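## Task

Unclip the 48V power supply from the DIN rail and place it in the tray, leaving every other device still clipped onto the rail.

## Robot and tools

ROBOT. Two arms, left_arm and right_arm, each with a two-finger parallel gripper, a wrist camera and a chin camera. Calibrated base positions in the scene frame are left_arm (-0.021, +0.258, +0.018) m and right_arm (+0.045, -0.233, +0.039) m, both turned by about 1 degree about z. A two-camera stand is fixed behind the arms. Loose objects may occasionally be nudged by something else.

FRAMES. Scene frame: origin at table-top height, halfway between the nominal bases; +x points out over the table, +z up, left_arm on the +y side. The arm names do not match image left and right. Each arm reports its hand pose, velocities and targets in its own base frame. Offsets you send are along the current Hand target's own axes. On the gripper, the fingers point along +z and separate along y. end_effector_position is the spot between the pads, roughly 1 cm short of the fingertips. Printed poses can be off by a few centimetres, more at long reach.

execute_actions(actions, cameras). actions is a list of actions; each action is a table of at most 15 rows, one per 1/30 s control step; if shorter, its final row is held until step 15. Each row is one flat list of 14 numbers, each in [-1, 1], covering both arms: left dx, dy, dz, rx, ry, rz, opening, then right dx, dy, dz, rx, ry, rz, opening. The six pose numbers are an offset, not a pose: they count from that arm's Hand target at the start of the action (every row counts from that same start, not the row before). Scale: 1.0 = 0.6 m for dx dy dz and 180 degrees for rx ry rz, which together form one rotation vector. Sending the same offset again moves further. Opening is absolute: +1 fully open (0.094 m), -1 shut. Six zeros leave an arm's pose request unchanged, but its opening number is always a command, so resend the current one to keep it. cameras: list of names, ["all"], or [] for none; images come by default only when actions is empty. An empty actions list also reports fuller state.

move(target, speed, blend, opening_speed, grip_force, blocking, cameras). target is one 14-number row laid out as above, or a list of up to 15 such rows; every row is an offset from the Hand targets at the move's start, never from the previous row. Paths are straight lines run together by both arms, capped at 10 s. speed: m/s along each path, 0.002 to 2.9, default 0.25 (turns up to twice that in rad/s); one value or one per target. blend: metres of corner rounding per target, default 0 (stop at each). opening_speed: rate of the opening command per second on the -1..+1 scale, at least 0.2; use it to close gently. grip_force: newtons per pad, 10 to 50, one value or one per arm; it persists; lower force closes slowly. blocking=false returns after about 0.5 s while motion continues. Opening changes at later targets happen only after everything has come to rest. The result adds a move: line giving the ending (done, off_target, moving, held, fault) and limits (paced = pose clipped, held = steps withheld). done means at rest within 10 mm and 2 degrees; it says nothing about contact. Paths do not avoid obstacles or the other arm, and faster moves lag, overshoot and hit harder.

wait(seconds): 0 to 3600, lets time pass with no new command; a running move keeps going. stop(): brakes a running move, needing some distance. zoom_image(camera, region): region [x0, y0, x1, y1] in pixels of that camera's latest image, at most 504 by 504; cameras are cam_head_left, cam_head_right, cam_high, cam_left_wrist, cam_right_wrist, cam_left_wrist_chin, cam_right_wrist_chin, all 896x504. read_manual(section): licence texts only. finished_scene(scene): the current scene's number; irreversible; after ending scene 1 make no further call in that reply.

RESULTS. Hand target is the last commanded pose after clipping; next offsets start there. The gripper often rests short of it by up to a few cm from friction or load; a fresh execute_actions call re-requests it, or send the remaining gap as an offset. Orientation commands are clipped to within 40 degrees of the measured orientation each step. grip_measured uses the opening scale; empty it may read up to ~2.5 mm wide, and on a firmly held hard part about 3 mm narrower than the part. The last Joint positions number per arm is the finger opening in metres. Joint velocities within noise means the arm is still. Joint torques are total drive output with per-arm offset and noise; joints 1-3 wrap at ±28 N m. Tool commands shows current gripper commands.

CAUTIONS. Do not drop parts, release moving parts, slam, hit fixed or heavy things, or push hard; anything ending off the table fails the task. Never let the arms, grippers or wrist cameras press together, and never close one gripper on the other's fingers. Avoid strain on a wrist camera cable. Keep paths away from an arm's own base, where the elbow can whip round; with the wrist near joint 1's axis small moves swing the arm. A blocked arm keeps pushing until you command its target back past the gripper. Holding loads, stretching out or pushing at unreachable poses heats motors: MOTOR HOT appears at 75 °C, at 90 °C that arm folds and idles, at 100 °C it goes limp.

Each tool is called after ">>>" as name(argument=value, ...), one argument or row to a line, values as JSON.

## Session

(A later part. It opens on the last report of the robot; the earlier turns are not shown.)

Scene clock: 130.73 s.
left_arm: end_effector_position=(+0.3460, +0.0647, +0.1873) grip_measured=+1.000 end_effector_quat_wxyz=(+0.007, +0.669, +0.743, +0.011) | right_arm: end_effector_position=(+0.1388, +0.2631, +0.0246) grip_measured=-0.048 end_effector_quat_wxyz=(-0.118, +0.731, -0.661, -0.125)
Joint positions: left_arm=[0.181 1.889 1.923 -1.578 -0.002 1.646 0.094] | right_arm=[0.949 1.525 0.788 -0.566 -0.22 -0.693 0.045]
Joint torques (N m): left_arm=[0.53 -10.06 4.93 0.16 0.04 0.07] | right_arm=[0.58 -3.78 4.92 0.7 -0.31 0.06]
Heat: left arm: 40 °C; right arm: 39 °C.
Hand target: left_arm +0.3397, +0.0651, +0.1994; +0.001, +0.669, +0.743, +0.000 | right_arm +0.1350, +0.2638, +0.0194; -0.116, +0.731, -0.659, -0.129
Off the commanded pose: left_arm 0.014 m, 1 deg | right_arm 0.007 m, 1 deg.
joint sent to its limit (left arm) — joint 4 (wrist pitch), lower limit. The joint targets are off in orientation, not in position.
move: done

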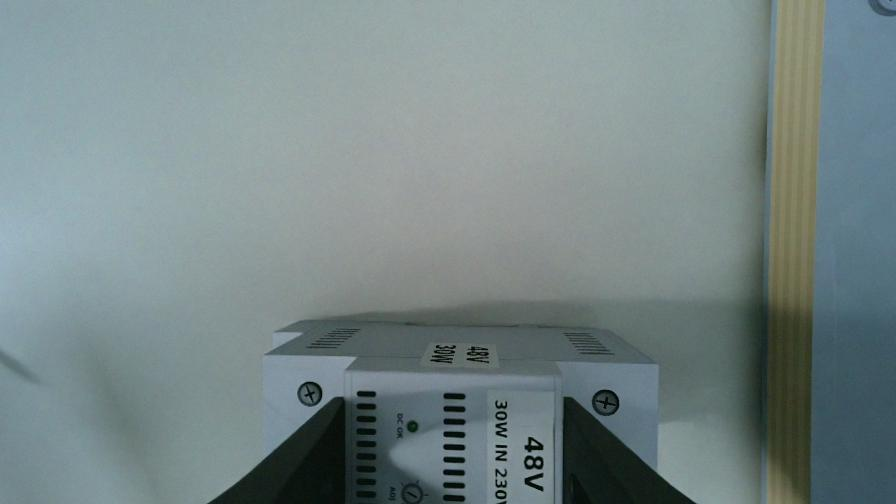

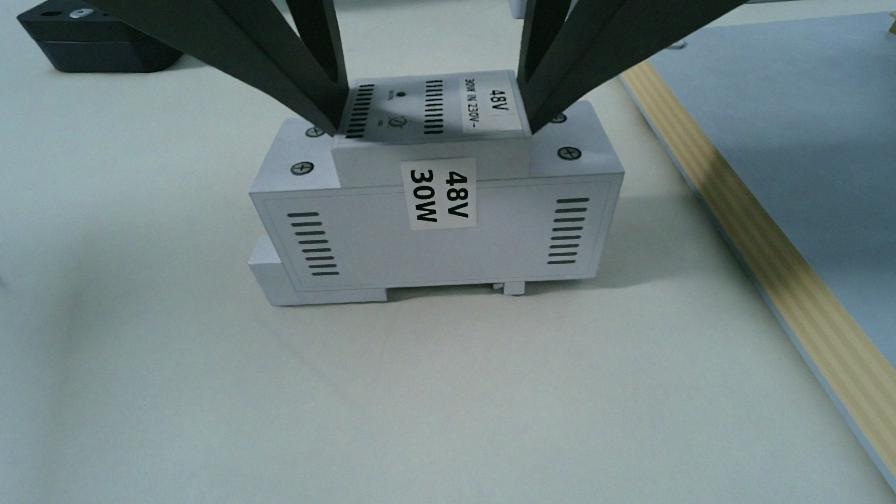

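>>> move(
  target=[0,0,0,0,0,0,1,0.0035,0,0.0095,0,0,0,-0.4],
  speed=0.03,
)

>>> move(
  target=[0,0,0,0,0,0,1,0,0,0,0,0,0,0.3],
  opening_speed=0.3,
  cameras=["cam_right_wrist","cam_right_wrist_chin"],
)

Scene clock: 133.70 s.
left_arm: end_effector_position=(+0.3460, +0.0647, +0.1873) grip_measured=+1.000 end_effector_quat_wxyz=(+0.007, +0.669, +0.743, +0.011) | right_arm: end_effector_position=(+0.1386, +0.2673, +0.0236) grip_measured=-0.048 end_effector_quat_wxyz=(-0.124, +0.729, -0.659, -0.134)
Joint positions: left_arm=[0.181 1.889 1.923 -1.578 -0.002 1.646 0.094] | right_arm=[0.949 1.529 0.779 -0.537 -0.236 -0.689 0.045]
Joint torques (N m): left_arm=[0.53 -10.04 4.94 0.16 0.04 0.07] | right_arm=[0.57 -3.12 4.37 0.69 -0.16 0]
Heat: left arm: 40 °C; right arm: 39 °C.
Hand target: left_arm +0.3397, +0.0651, +0.1994; +0.001, +0.669, +0.743, +0.000 | right_arm +0.1350, +0.2638, +0.0134; -0.116, +0.731, -0.659, -0.129
Off the commanded pose: left_arm 0.014 m, 1 deg | right_arm 0.011 m, 1 deg.
joint sent to its limit (left arm) — joint 4 (wrist pitch), lower limit. The joint targets are off in orientation, not in position.
move: off_target (right_arm)

Scene clock: 136.33 s.
left_arm: end_effector_position=(+0.3460, +0.0647, +0.1873) grip_measured=+1.000 end_effector_quat_wxyz=(+0.007, +0.669, +0.743, +0.011) | right_arm: end_effector_position=(+0.1403, +0.2688, +0.0234) grip_measured=+0.297 end_effector_quat_wxyz=(-0.128, +0.729, -0.659, -0.133)
Joint positions: left_arm=[0.181 1.889 1.923 -1.578 -0.002 1.646 0.094] | right_arm=[0.949 1.532 0.779 -0.526 -0.232 -0.689 0.061]
Joint velocities: left_arm=[0.007 -0.007 -0.007 -0.168 0.007 0.037 0] | right_arm=[within noise]
Joint torques (N m): left_arm=[0.53 -10.06 4.93 0.16 0.04 0.07] | right_arm=[0.58 -3.44 4.36 0.61 -0.16 0]
Heat: left arm: 40 °C; right arm: 39 °C.
Hand target: left_arm +0.3397, +0.0651, +0.1994; +0.001, +0.669, +0.743, +0.000 | right_arm +0.1351, +0.2637, +0.0133; -0.116, +0.732, -0.659, -0.129
Off the commanded pose: left_arm 0.014 m, 1 deg | right_arm 0.012 m, 2 deg.
joint sent to its limit (left arm) — joint 4 (wrist pitch), lower limit. The joint targets are off in orientation, not in position.
move: done

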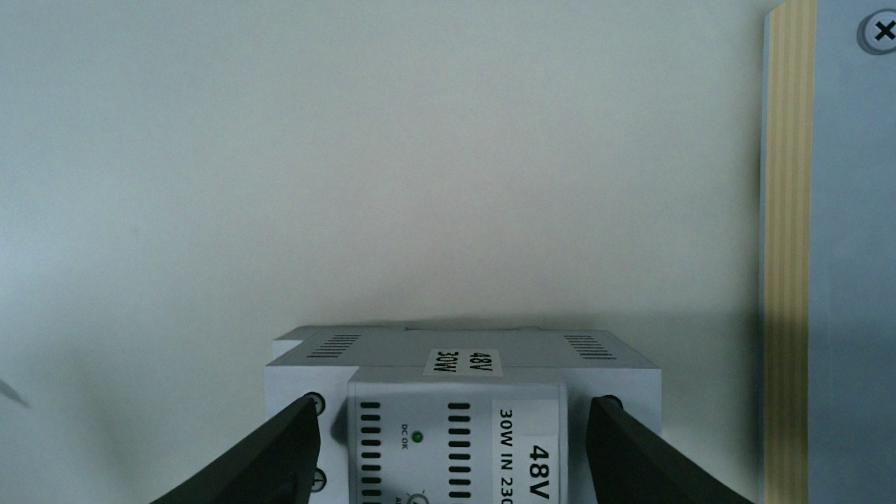

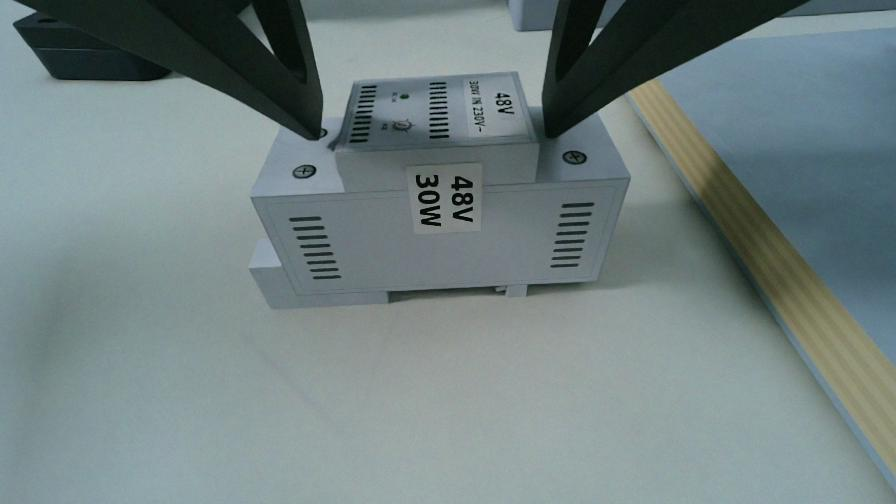

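>>> move(
  target=[
    [0,0,0,0,0,0,1,0,-0.003,-0.17,0,0,0,0.5],
    [0,0,0,0,0,0,1,0.45,-0.3,-0.14,0,0,0,0.5],
  ],
  speed=[0.1,0.25],
  cameras=["cam_head_left","cam_high"],
)

Scene clock: 144.13 s.
left_arm: end_effector_position=(+0.3460, +0.0647, +0.1873) grip_measured=+1.000 end_effector_quat_wxyz=(+0.007, +0.669, +0.743, +0.011) | right_arm: end_effector_position=(+0.3370, +0.0002, -0.0039) grip_measured=+0.498 end_effector_quat_wxyz=(-0.105, +0.733, -0.661, -0.123)
Joint positions: left_arm=[0.181 1.889 1.923 -1.578 -0.002 1.646 0.094] | right_arm=[-0.166 2.018 1.283 -0.934 -0.31 -1.855 0.07]
Joint torques (N m): left_arm=[0.53 -10.06 4.94 0.16 0.04 0.07] | right_arm=[-0.59 -6.43 8.62 -0.5 -0.56 -0.1]
Heat: left arm: 40 °C; right arm: 39 °C.
Hand target: left_arm +0.3397, +0.0651, +0.1994; +0.001, +0.669, +0.743, +0.000 | right_arm +0.3434, +0.0015, -0.0002; -0.116, +0.731, -0.659, -0.129
Off the commanded pose: left_arm 0.014 m, 1 deg | right_arm 0.007 m, 1 deg.
joint sent to its limit (left arm) — joint 4 (wrist pitch), lower limit. The joint targets are off in orientation, not in position.
move: done

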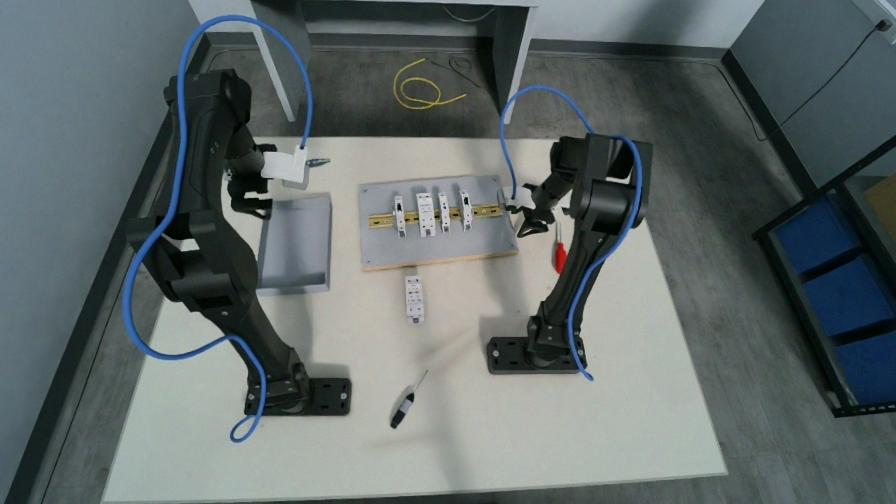

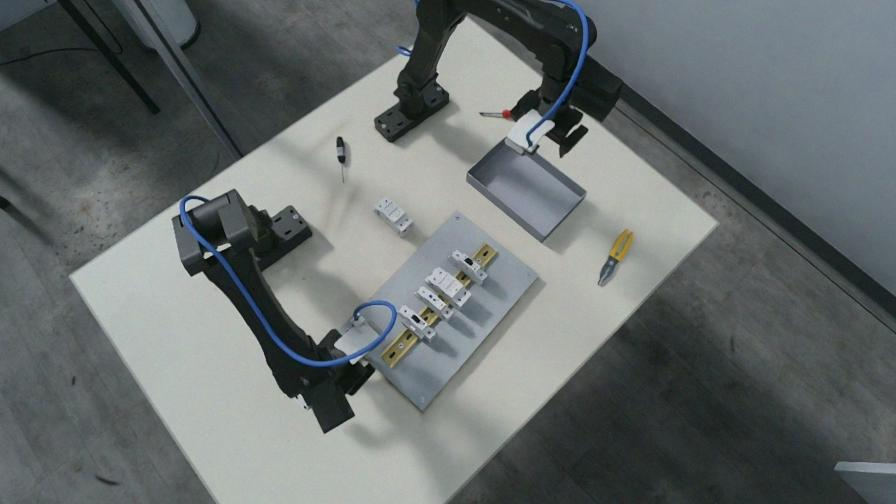

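>>> move(
  target=[-0.456,-0.255,0.117,0,0,0,0.4,-0.057,0,-0.156,0,0,0,0.5],
  cameras=["cam_left_wrist","cam_left_wrist_chin"],
)

Scene clock: 151.10 s.
left_arm: end_effector_position=(+0.2093, -0.2152, +0.1224) grip_measured=+0.402 end_effector_quat_wxyz=(-0.017, +0.669, +0.743, -0.003) | right_arm: end_effector_position=(+0.3361, +0.0005, +0.0798) grip_measured=+0.498 end_effector_quat_wxyz=(-0.092, +0.729, -0.663, -0.143)
Joint positions: left_arm=[-0.798 1.71 1.442 -1.336 0.007 0.668 0.066] | right_arm=[-0.166 1.953 1.536 -1.3 -0.31 -1.855 0.07]
Joint torques (N m): left_arm=[-0.69 -5.71 8.2 0.24 -0.04 -0.05] | right_arm=[-0.58 -9.76 9.61 -0.58 -0.56 -0.1]
Heat: left arm: 40 °C; right arm: 39 °C.
Hand target: left_arm +0.2160, -0.2229, +0.1291; +0.001, +0.669, +0.743, +0.000 | right_arm +0.3435, +0.0016, +0.0994; -0.116, +0.731, -0.659, -0.129
Off the commanded pose: left_arm 0.012 m, 2 deg | right_arm 0.021 m, 3 deg.
move: off_target (left_arm, right_arm)

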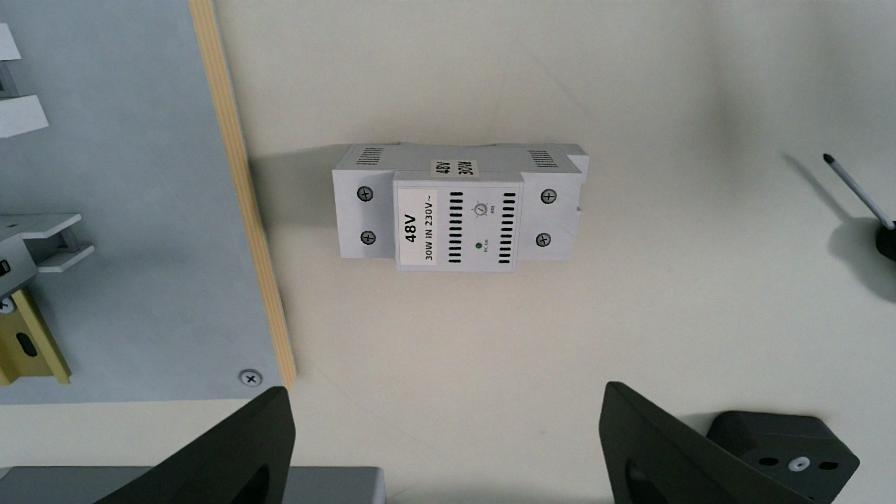

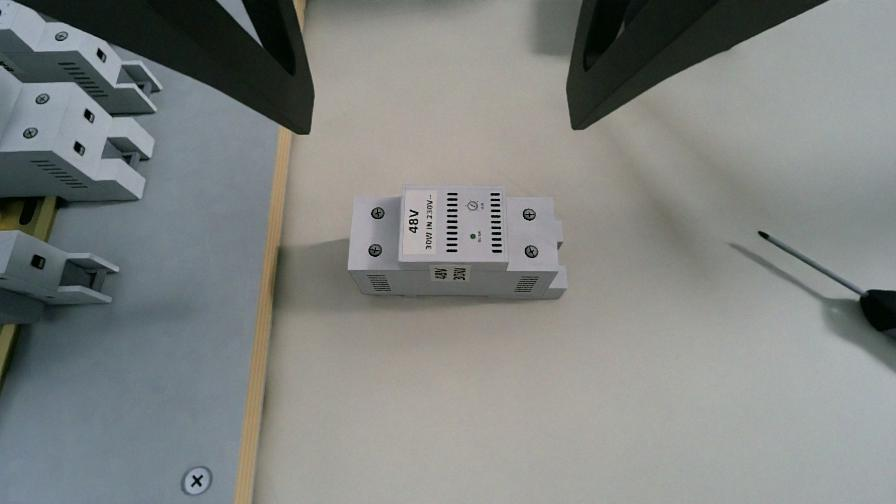

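>>> move(
  target=[-0.0107,-0.0112,0.1,0,0,0,0.35,0,0,0,0,0,0,0.5],
  speed=0.12,
  cameras=["cam_left_wrist","cam_left_wrist_chin"],
)

Scene clock: 157.67 s.
left_arm: end_effector_position=(+0.2101, -0.2290, +0.0709) grip_measured=+0.352 end_effector_quat_wxyz=(-0.001, +0.669, +0.743, -0.003) | right_arm: end_effector_position=(+0.3360, +0.0005, +0.0799) grip_measured=+0.498 end_effector_quat_wxyz=(-0.092, +0.729, -0.663, -0.143)
Joint positions: left_arm=[-0.828 1.744 1.276 -1.103 0.007 0.638 0.064] | right_arm=[-0.166 1.953 1.536 -1.3 -0.31 -1.855 0.07]
Joint torques (N m): left_arm=[-0.69 -6.02 5 0.32 -0.04 -0.04] | right_arm=[-0.57 -9.76 9.58 -0.58 -0.56 -0.09]
Heat: left arm: 40 °C; right arm: 40 °C.
Hand target: left_arm +0.2101, -0.2301, +0.0692; +0.001, +0.670, +0.743, +0.000 | right_arm +0.3435, +0.0016, +0.0994; -0.116, +0.731, -0.659, -0.129
Off the commanded pose: left_arm 0.002 m, 0 deg | right_arm 0.021 m, 3 deg.
move: done

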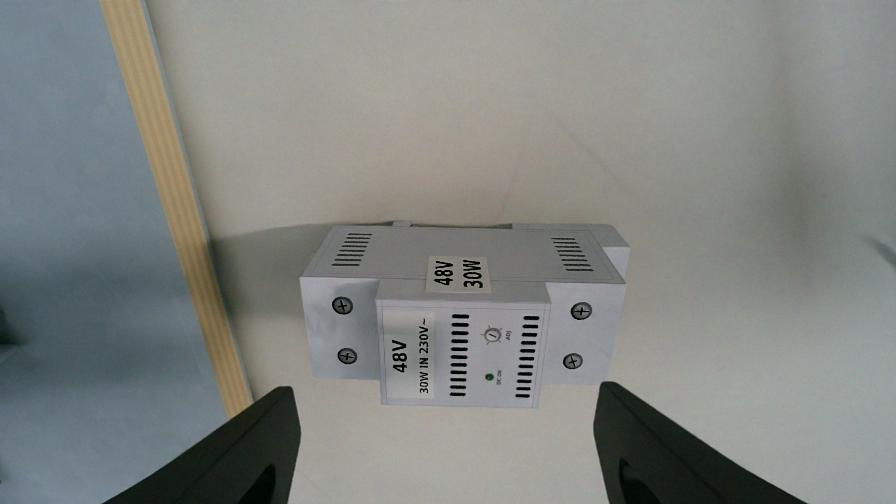

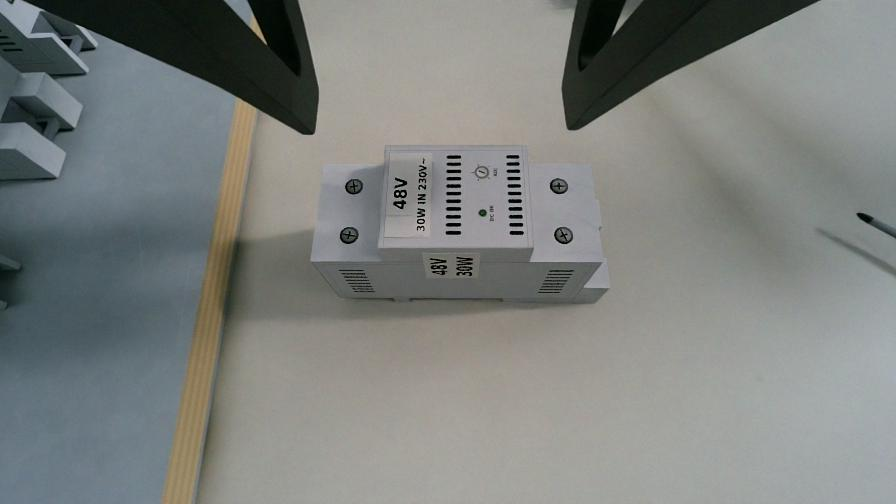

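>>> move(
  target=[0.0125,-0.0063,0.066,0,0,0,0.35,0,0,0,0,0,0,0.5],
  speed=0.08,
  cameras=["cam_left_wrist","cam_left_wrist_chin"],
)

Scene clock: 162.10 s.
left_arm: end_effector_position=(+0.2007, -0.2190, +0.0334) grip_measured=+0.352 end_effector_quat_wxyz=(-0.013, +0.669, +0.743, -0.003) | right_arm: end_effector_position=(+0.3360, +0.0005, +0.0799) grip_measured=+0.498 end_effector_quat_wxyz=(-0.092, +0.729, -0.663, -0.143)
Joint positions: left_arm=[-0.828 1.759 1.137 -0.973 0.007 0.638 0.064] | right_arm=[-0.166 1.953 1.536 -1.3 -0.31 -1.855 0.07]
Joint torques (N m): left_arm=[-0.24 -5.96 4.14 0.6 -0.04 0] | right_arm=[-0.55 -9.76 9.58 -0.58 -0.57 -0.09]
Heat: left arm: 40 °C; right arm: 41 °C.
Hand target: left_arm +0.2055, -0.2230, +0.0296; +0.001, +0.670, +0.743, +0.000 | right_arm +0.3435, +0.0016, +0.0994; -0.116, +0.731, -0.659, -0.129
Off the commanded pose: left_arm 0.007 m, 2 deg | right_arm 0.021 m, 3 deg.
move: done

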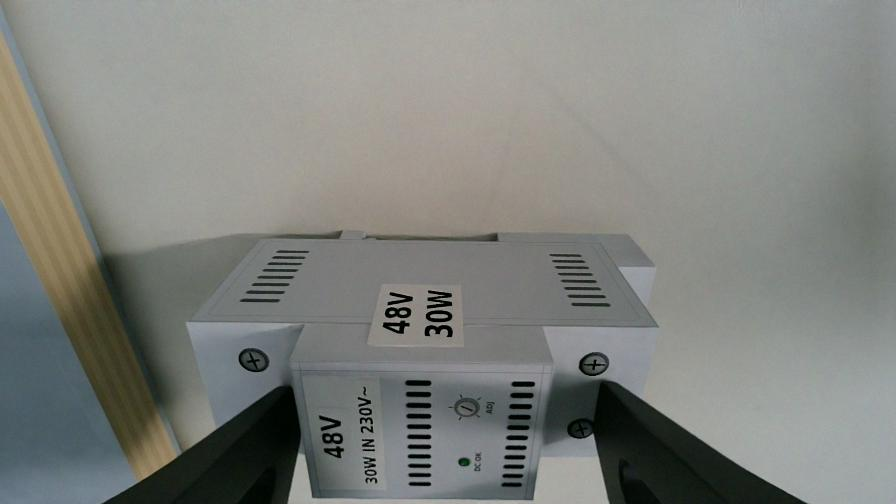

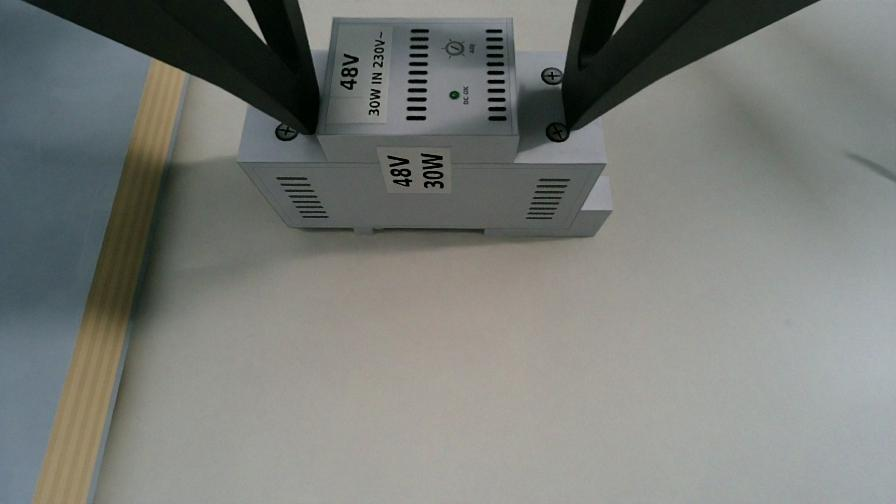

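>>> move(
  target=[-0.005,0.012,0,0,0,0,0.35,0,0,0,0,0,0,0.5],
  speed=0.06,
)

>>> move(
  target=[0,0,0,0,0,0,-0.4,0,0,0,0,0,0,0.5],
  opening_speed=0.25,
  cameras=["cam_left_wrist","cam_left_wrist_chin"],
)

Scene clock: 165.70 s.
left_arm: end_effector_position=(+0.2017, -0.2184, +0.0331) grip_measured=+0.352 end_effector_quat_wxyz=(-0.014, +0.671, +0.741, -0.003) | right_arm: end_effector_position=(+0.3360, +0.0005, +0.0799) grip_measured=+0.498 end_effector_quat_wxyz=(-0.092, +0.729, -0.663, -0.143)
Joint positions: left_arm=[-0.824 1.763 1.141 -0.976 0.008 0.647 0.064] | right_arm=[-0.166 1.953 1.536 -1.3 -0.31 -1.855 0.07]
Joint torques (N m): left_arm=[0.61 -4.42 6.31 0.57 -0.05 0.05] | right_arm=[-0.58 -9.74 9.58 -0.58 -0.56 -0.1]
Heat: left arm: 40 °C; right arm: 41 °C.
Hand target: left_arm +0.2130, -0.2252, +0.0295; +0.001, +0.669, +0.743, +0.000 | right_arm +0.3435, +0.0016, +0.0994; -0.116, +0.731, -0.659, -0.129
Off the commanded pose: left_arm 0.014 m, 2 deg | right_arm 0.021 m, 3 deg.
move: off_target (left_arm)

Scene clock: 168.90 s.
left_arm: end_effector_position=(+0.2048, -0.2204, +0.0332) grip_measured=-0.051 end_effector_quat_wxyz=(-0.008, +0.670, +0.742, -0.003) | right_arm: end_effector_position=(+0.3360, +0.0005, +0.0799) grip_measured=+0.498 end_effector_quat_wxyz=(-0.092, +0.729, -0.663, -0.143)
Joint positions: left_arm=[-0.821 1.765 1.144 -0.965 0.008 0.649 0.045] | right_arm=[-0.166 1.953 1.536 -1.3 -0.31 -1.855 0.07]
Joint torques (N m): left_arm=[0.29 -4.56 6.06 0.48 -0.05 0.02] | right_arm=[-0.57 -9.76 9.58 -0.59 -0.56 -0.09]
Heat: left arm: 40 °C; right arm: 41 °C.
Hand target: left_arm +0.2130, -0.2251, +0.0295; +0.000, +0.670, +0.743, +0.000 | right_arm +0.3435, +0.0016, +0.0994; -0.116, +0.731, -0.659, -0.129
Off the commanded pose: left_arm 0.010 m, 1 deg | right_arm 0.021 m, 3 deg.
move: done

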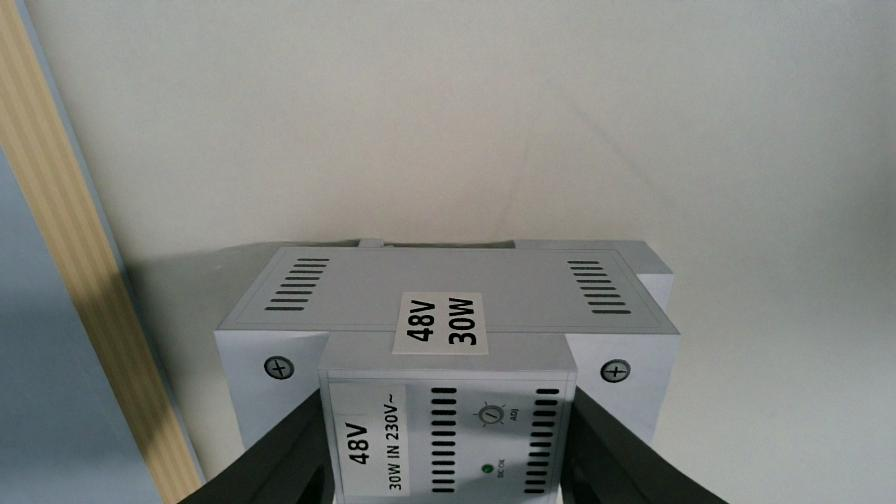

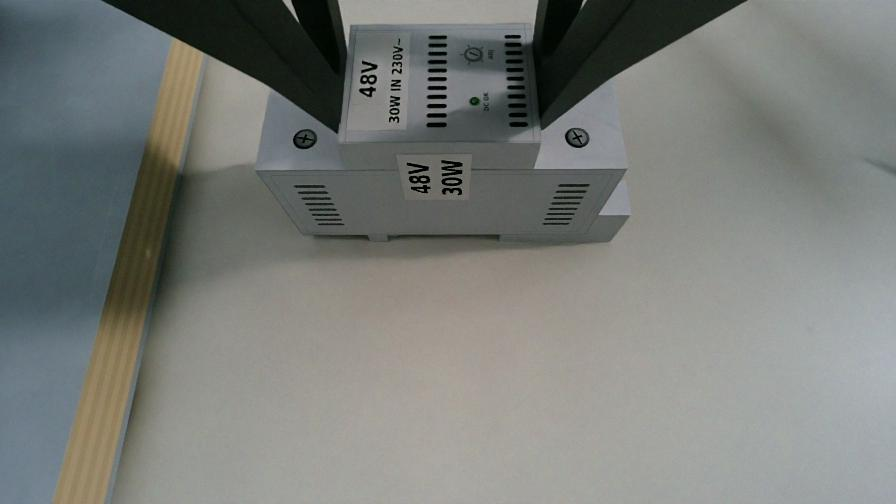

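>>> move(
  target=[
    [0,0,-0.18,0,0,0,-0.4,0,0,0,0,0,0,0.5],
    [0.483,0.271,-0.2,0,0,0,-0.4,0,0,0,0,0,0,0.5],
  ],
  speed=[0.1,0.2],
  cameras=["cam_left_wrist","cam_left_wrist_chin","cam_head_left","cam_high"],
)

Scene clock: 181.87 s.
left_arm: end_effector_position=(+0.3398, +0.0797, +0.1411) grip_measured=-0.051 end_effector_quat_wxyz=(-0.010, +0.668, +0.744, -0.005) | right_arm: end_effector_position=(+0.3360, +0.0005, +0.0799) grip_measured=+0.498 end_effector_quat_wxyz=(-0.092, +0.729, -0.663, -0.143)
Joint positions: left_arm=[0.222 1.89 1.738 -1.438 -0.01 1.684 0.045] | right_arm=[-0.166 1.953 1.536 -1.3 -0.31 -1.855 0.07]
Joint torques (N m): left_arm=[0.32 -7.23 8.34 0.05 0.11 0.08] | right_arm=[-0.57 -9.76 9.61 -0.58 -0.56 -0.09]
Motor temperatures (°C): left_arm=[32 36 40 36 28 29 31] | right_arm=[29 39 41 31 29 30 33]
Heat: left arm: 40 °C; right arm: 41 °C.
Hand target: left_arm +0.3446, +0.0800, +0.1496; +0.001, +0.669, +0.743, +0.000 | right_arm +0.3435, +0.0016, +0.0994; -0.116, +0.731, -0.659, -0.129
Off the commanded pose: left_arm 0.010 m, 1 deg | right_arm 0.021 m, 3 deg.
move: done
Images, in order (width x height): cam_head_left 896x504, cam_high 896x504, cam_left_wrist 896x504, cam_left_wrist_chin 896x504.

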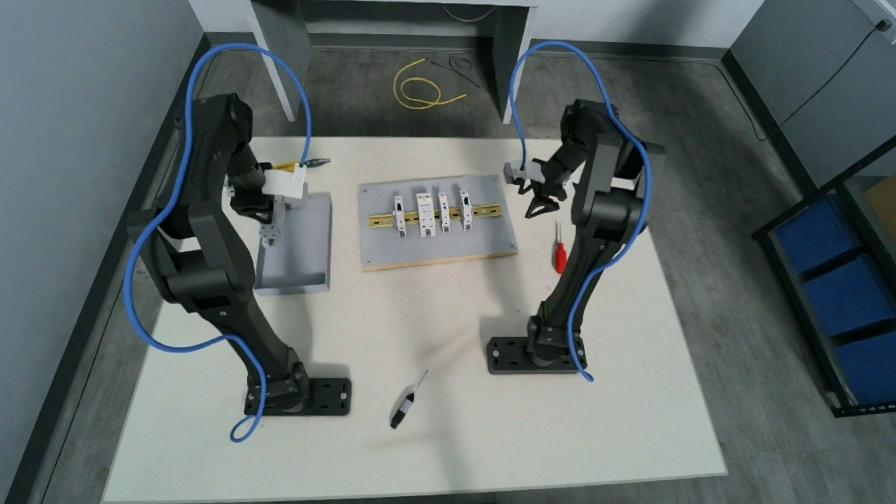

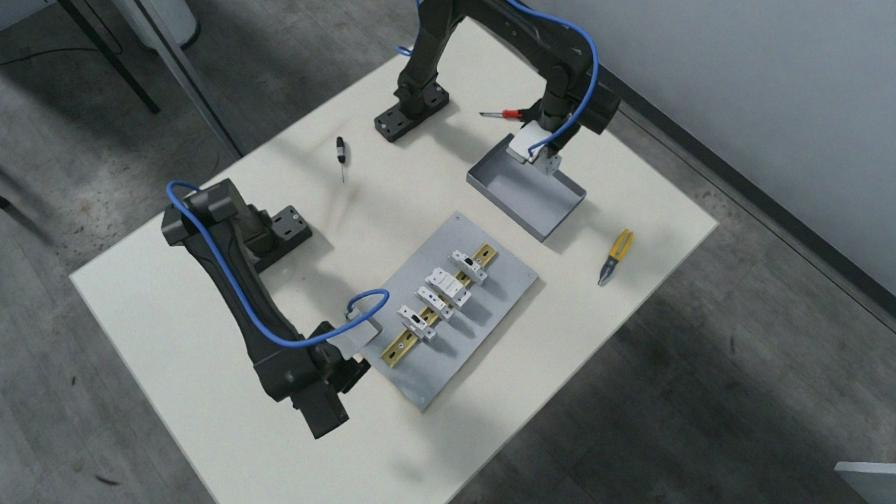

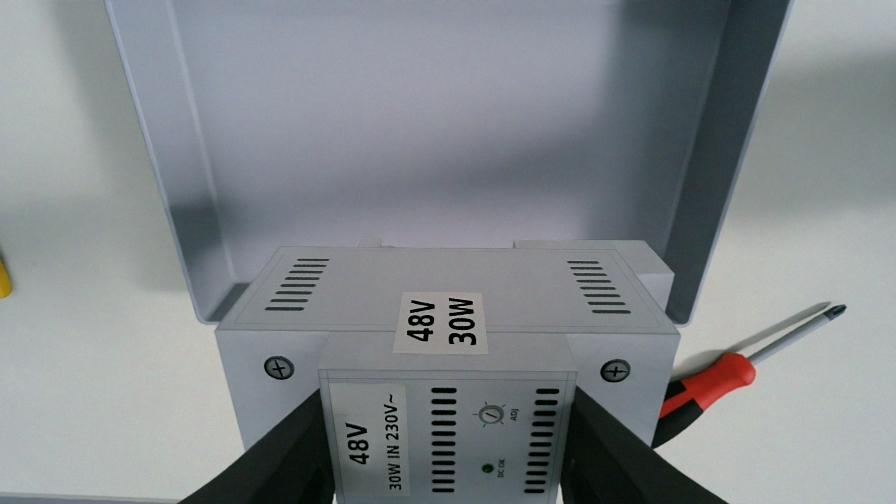

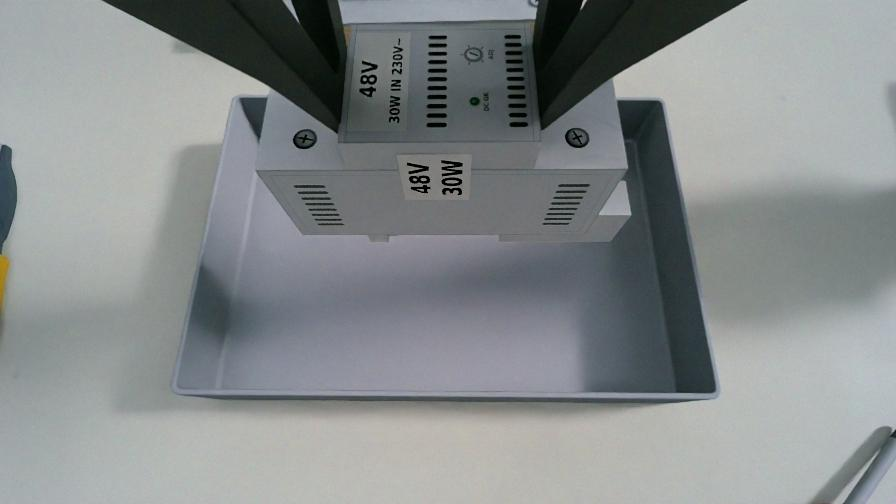

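>>> move(
  target=[
    [-0.0668,0,0,0,0,0,-0.4,0,0,0,0,0,0,0.5],
    [-0.0668,0,0.15,0,0,0,-0.4,0,0,0,0,0,0,0.5],
    [-0.0668,0,0.195,0,0,0,-0.4,0,0,0,0,0,0,0.5],
  ],
  speed=[0.15,0.12,0.03],
  cameras=["cam_left_wrist","cam_left_wrist_chin"],
)

Scene clock: 189.53 s.
left_arm: end_effector_position=(+0.3457, +0.0407, +0.0366) grip_measured=-0.051 end_effector_quat_wxyz=(-0.005, +0.670, +0.742, -0.003) | right_arm: end_effector_position=(+0.3360, +0.0005, +0.0799) grip_measured=+0.498 end_effector_quat_wxyz=(-0.092, +0.729, -0.663, -0.143)
Joint positions: left_arm=[0.113 1.924 1.365 -1.022 -0.003 1.582 0.045] | right_arm=[-0.166 1.953 1.536 -1.3 -0.31 -1.855 0.07]
Joint torques (N m): left_arm=[-0.18 -7.09 4.55 0.44 0.05 -0.03] | right_arm=[-0.55 -9.77 9.61 -0.58 -0.57 -0.09]
Heat: left arm: 40 °C; right arm: 42 °C.
Hand target: left_arm +0.3488, +0.0400, +0.0326; +0.000, +0.670, +0.743, +0.000 | right_arm +0.3435, +0.0016, +0.0994; -0.116, +0.731, -0.659, -0.129
Off the commanded pose: left_arm 0.005 m, 1 deg | right_arm 0.021 m, 3 deg.
move: done

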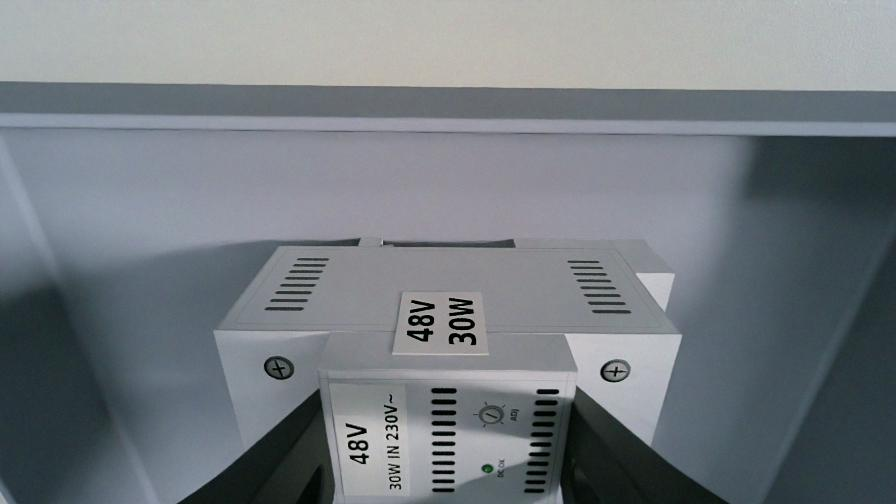

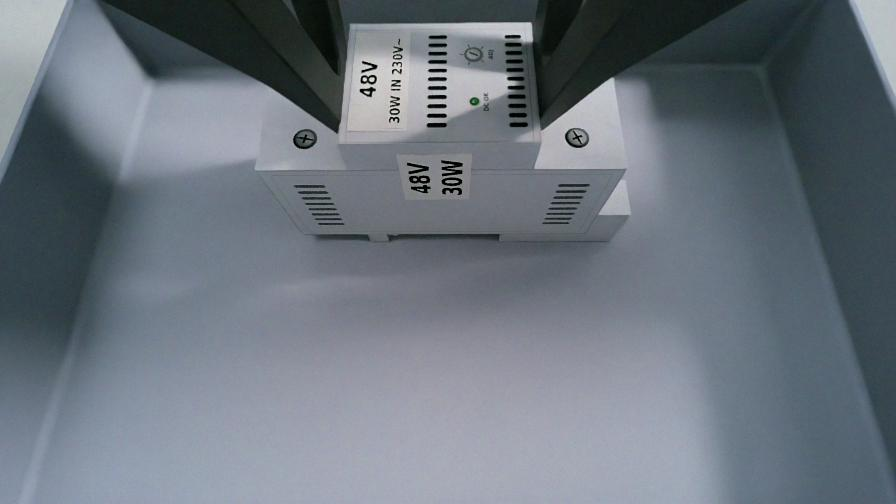

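Touching. Release and retract.

>>> move(
  target=[0,0,0.003,0,0,0,0.2,0,0,0,0,0,0,0.5],
  opening_speed=0.3,
)

>>> move(
  target=[0,0,-0.2,0,0,0,0.25,0,0,0,0,0,0,0.5],
  speed=0.08,
  cameras=["cam_left_wrist","cam_high","cam_head_left"],
)

>>> zoom_image(
  camera="cam_high",
  region=[370, 220, 530, 370],
)

>>> zoom_image(
  camera="cam_head_left",
  region=[370, 180, 490, 260],
)

Scene clock: 194.83 s.
left_arm: end_effector_position=(+0.3501, +0.0412, +0.0363) grip_measured=+0.197 end_effector_quat_wxyz=(+0.001, +0.670, +0.742, +0.004) | right_arm: end_effector_position=(+0.3360, +0.0005, +0.0799) grip_measured=+0.498 end_effector_quat_wxyz=(-0.092, +0.729, -0.663, -0.143)
Joint positions: left_arm=[0.113 1.924 1.364 -1.003 -0.003 1.582 0.056] | right_arm=[-0.166 1.953 1.536 -1.3 -0.31 -1.855 0.07]
Joint torques (N m): left_arm=[-0.16 -6.86 4.31 0.39 0.05 -0.03] | right_arm=[-0.55 -9.78 9.59 -0.59 -0.57 -0.09]
Heat: left arm: 40 °C; right arm: 42 °C.
Hand target: left_arm +0.3490, +0.0400, +0.0309; +0.001, +0.670, +0.743, +0.000 | right_arm +0.3435, +0.0016, +0.0994; -0.116, +0.731, -0.659, -0.129
Off the commanded pose: left_arm 0.006 m, 0 deg | right_arm 0.021 m, 3 deg.
move: done

Scene clock: 197.23 s.
left_arm: end_effector_position=(+0.3452, +0.0407, +0.1347) grip_measured=+0.248 end_effector_quat_wxyz=(-0.015, +0.670, +0.742, -0.015) | right_arm: end_effector_position=(+0.3360, +0.0005, +0.0799) grip_measured=+0.498 end_effector_quat_wxyz=(-0.092, +0.729, -0.663, -0.143)
Joint positions: left_arm=[0.113 1.905 1.732 -1.44 -0.003 1.582 0.059] | right_arm=[-0.166 1.953 1.536 -1.3 -0.31 -1.855 0.07]
Joint torques (N m): left_arm=[-0.13 -9.31 7.97 0.03 0.05 -0.03] | right_arm=[-0.54 -9.77 9.61 -0.59 -0.56 -0.09]
Heat: left arm: 40 °C; right arm: 42 °C.
Hand target: left_arm +0.3488, +0.0400, +0.1509; +0.001, +0.670, +0.743, +0.000 | right_arm +0.3435, +0.0016, +0.0994; -0.116, +0.731, -0.659, -0.129
Off the commanded pose: left_arm 0.017 m, 2 deg | right_arm 0.021 m, 3 deg.
move: off_target (left_arm)
Images, in order (width x height): cam_head_left 896x504, cam_high 896x504, cam_left_wrist 896x504.

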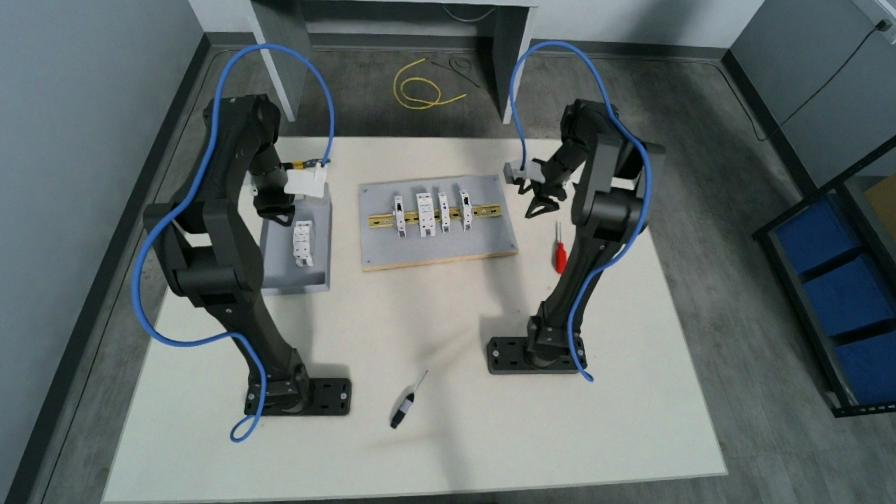

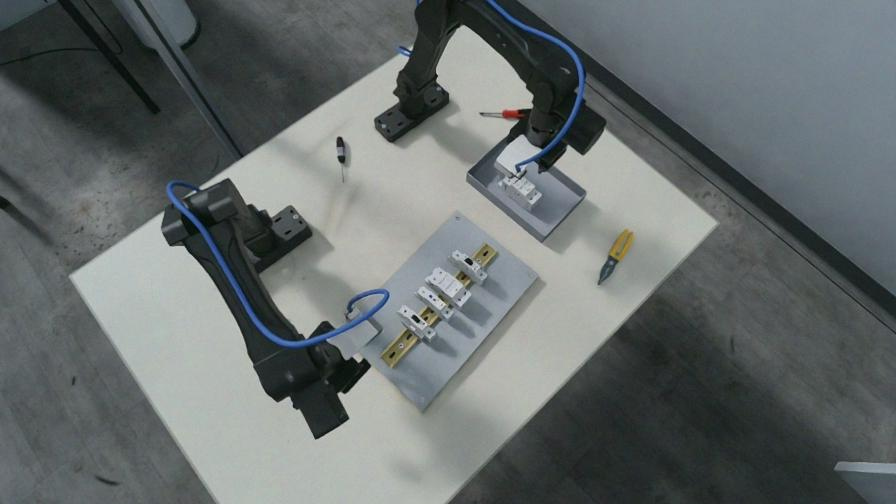

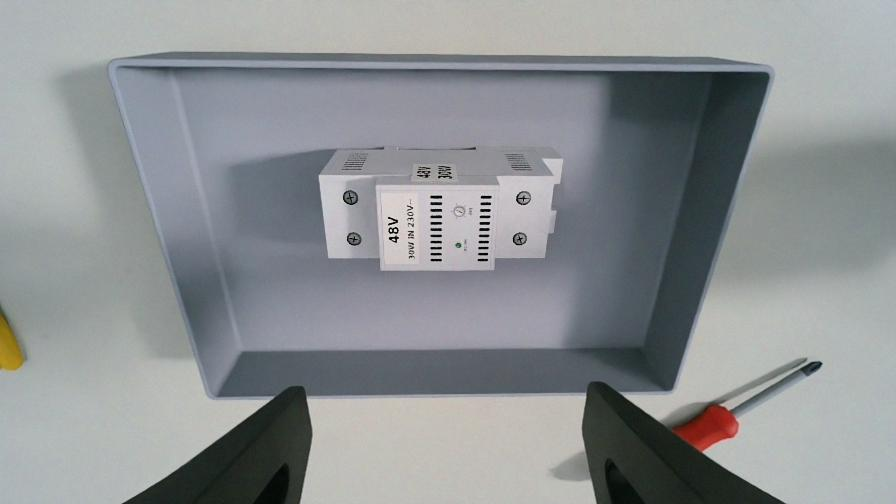

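Scaled by 3.150 from the camera's image (finer frame: 1280x720).

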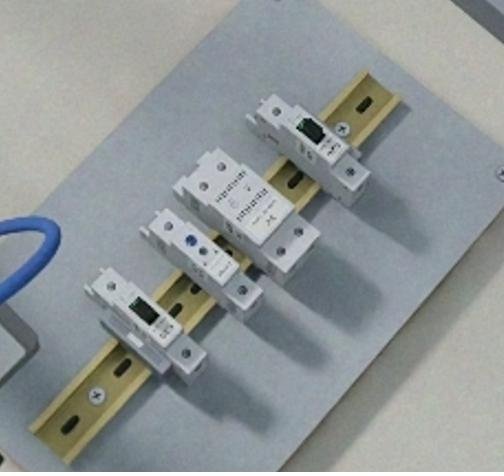

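Scaled by 4.200 from the camera's image (finer frame: 1280x720).

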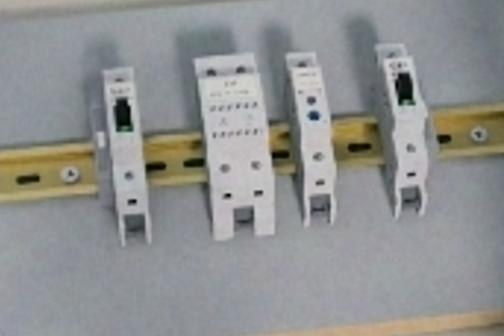

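>>> move(
  target=[
    [0,0,0,0,0,0,0.25,-0.048,0,-0.133,0,0,0,0.3],
    [0,0,0,0,0,0,0.25,-0.247,-0.055,-0.06,0,0,0,0.3],
  ],
  cameras=["cam_right_wrist","cam_right_wrist_chin"],
)

>>> zoom_image(
  camera="cam_right_wrist_chin",
  region=[270, 180, 640, 500],
)

Scene clock: 205.73 s.
left_arm: end_effector_position=(+0.3450, +0.0407, +0.1347) grip_measured=+0.248 end_effector_quat_wxyz=(-0.015, +0.670, +0.742, -0.015) | right_arm: end_effector_position=(+0.3603, +0.1258, +0.1791) grip_measured=+0.302 end_effector_quat_wxyz=(-0.110, +0.731, -0.662, -0.126)
Joint positions: left_arm=[0.113 1.905 1.732 -1.44 -0.003 1.582 0.059] | right_arm=[0.176 1.988 1.986 -1.548 -0.337 -1.49 0.061]
Joint torques (N m): left_arm=[-0.13 -9.29 7.98 0.02 0.05 -0.03] | right_arm=[0.55 -6.63 9.98 -0.19 -0.43 0.09]
Heat: left arm: 41 °C; right arm: 42 °C.
Hand target: left_arm +0.3487, +0.0400, +0.1509; +0.001, +0.670, +0.743, +0.000 | right_arm +0.3632, +0.1313, +0.1839; -0.116, +0.732, -0.659, -0.129
Off the commanded pose: left_arm 0.017 m, 3 deg | right_arm 0.008 m, 1 deg.
move: done

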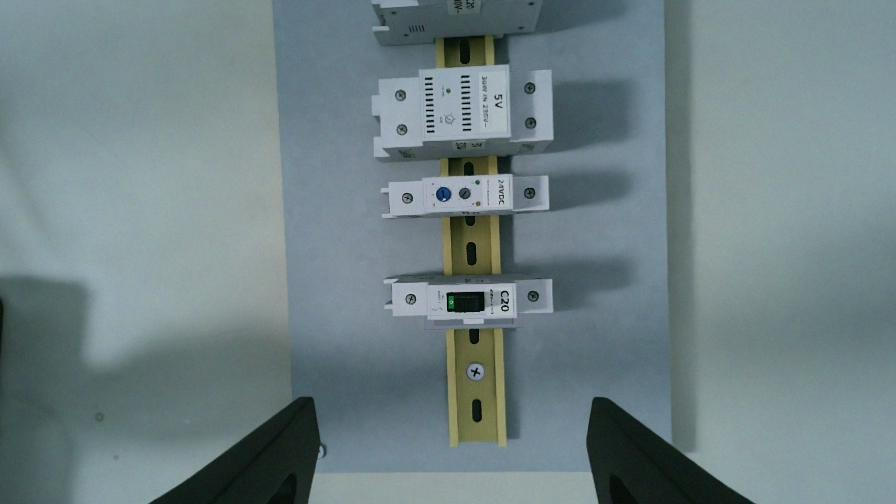

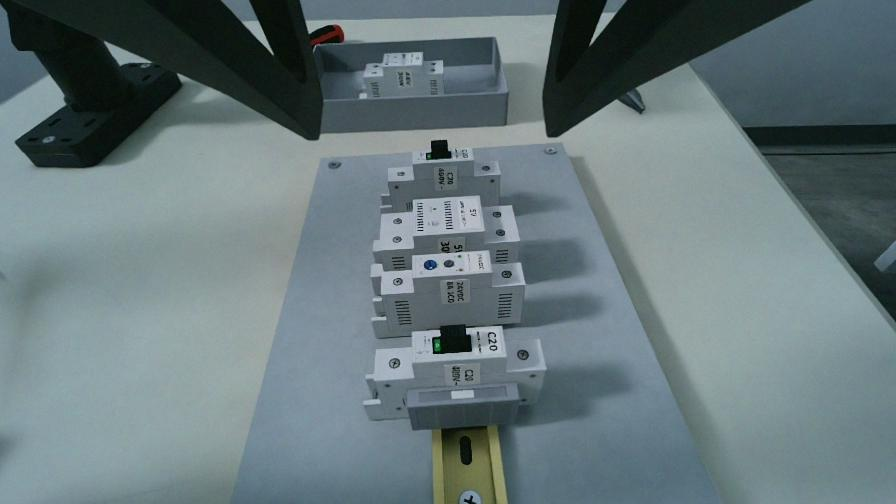

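Scaled by 1.362 from the camera's image (finer frame: 1280x720).

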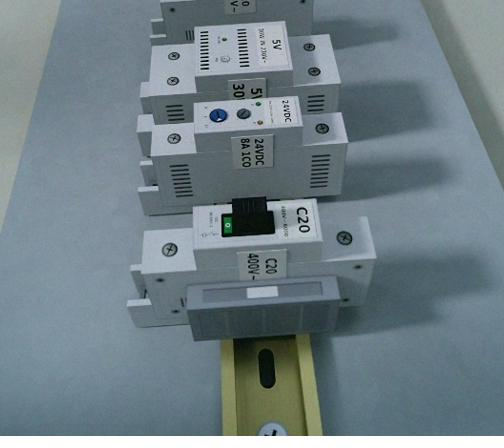

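>>> zoom_image(
  camera="cam_right_wrist",
  region=[370, 150, 570, 340],
)

Scaled by 2.520 from the camera's image (finer frame: 1280x720).

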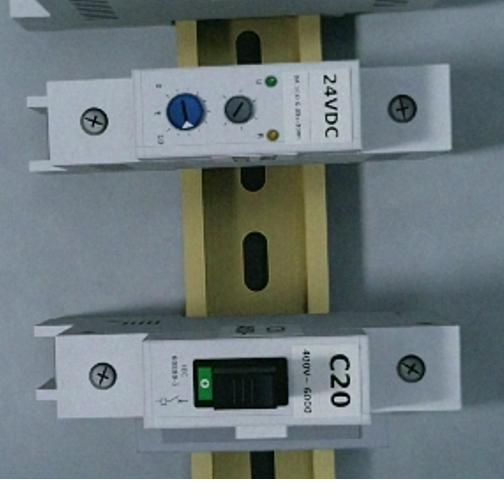

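>>> finished_scene(
  scene=3,
)

The scene is finished: the task was done.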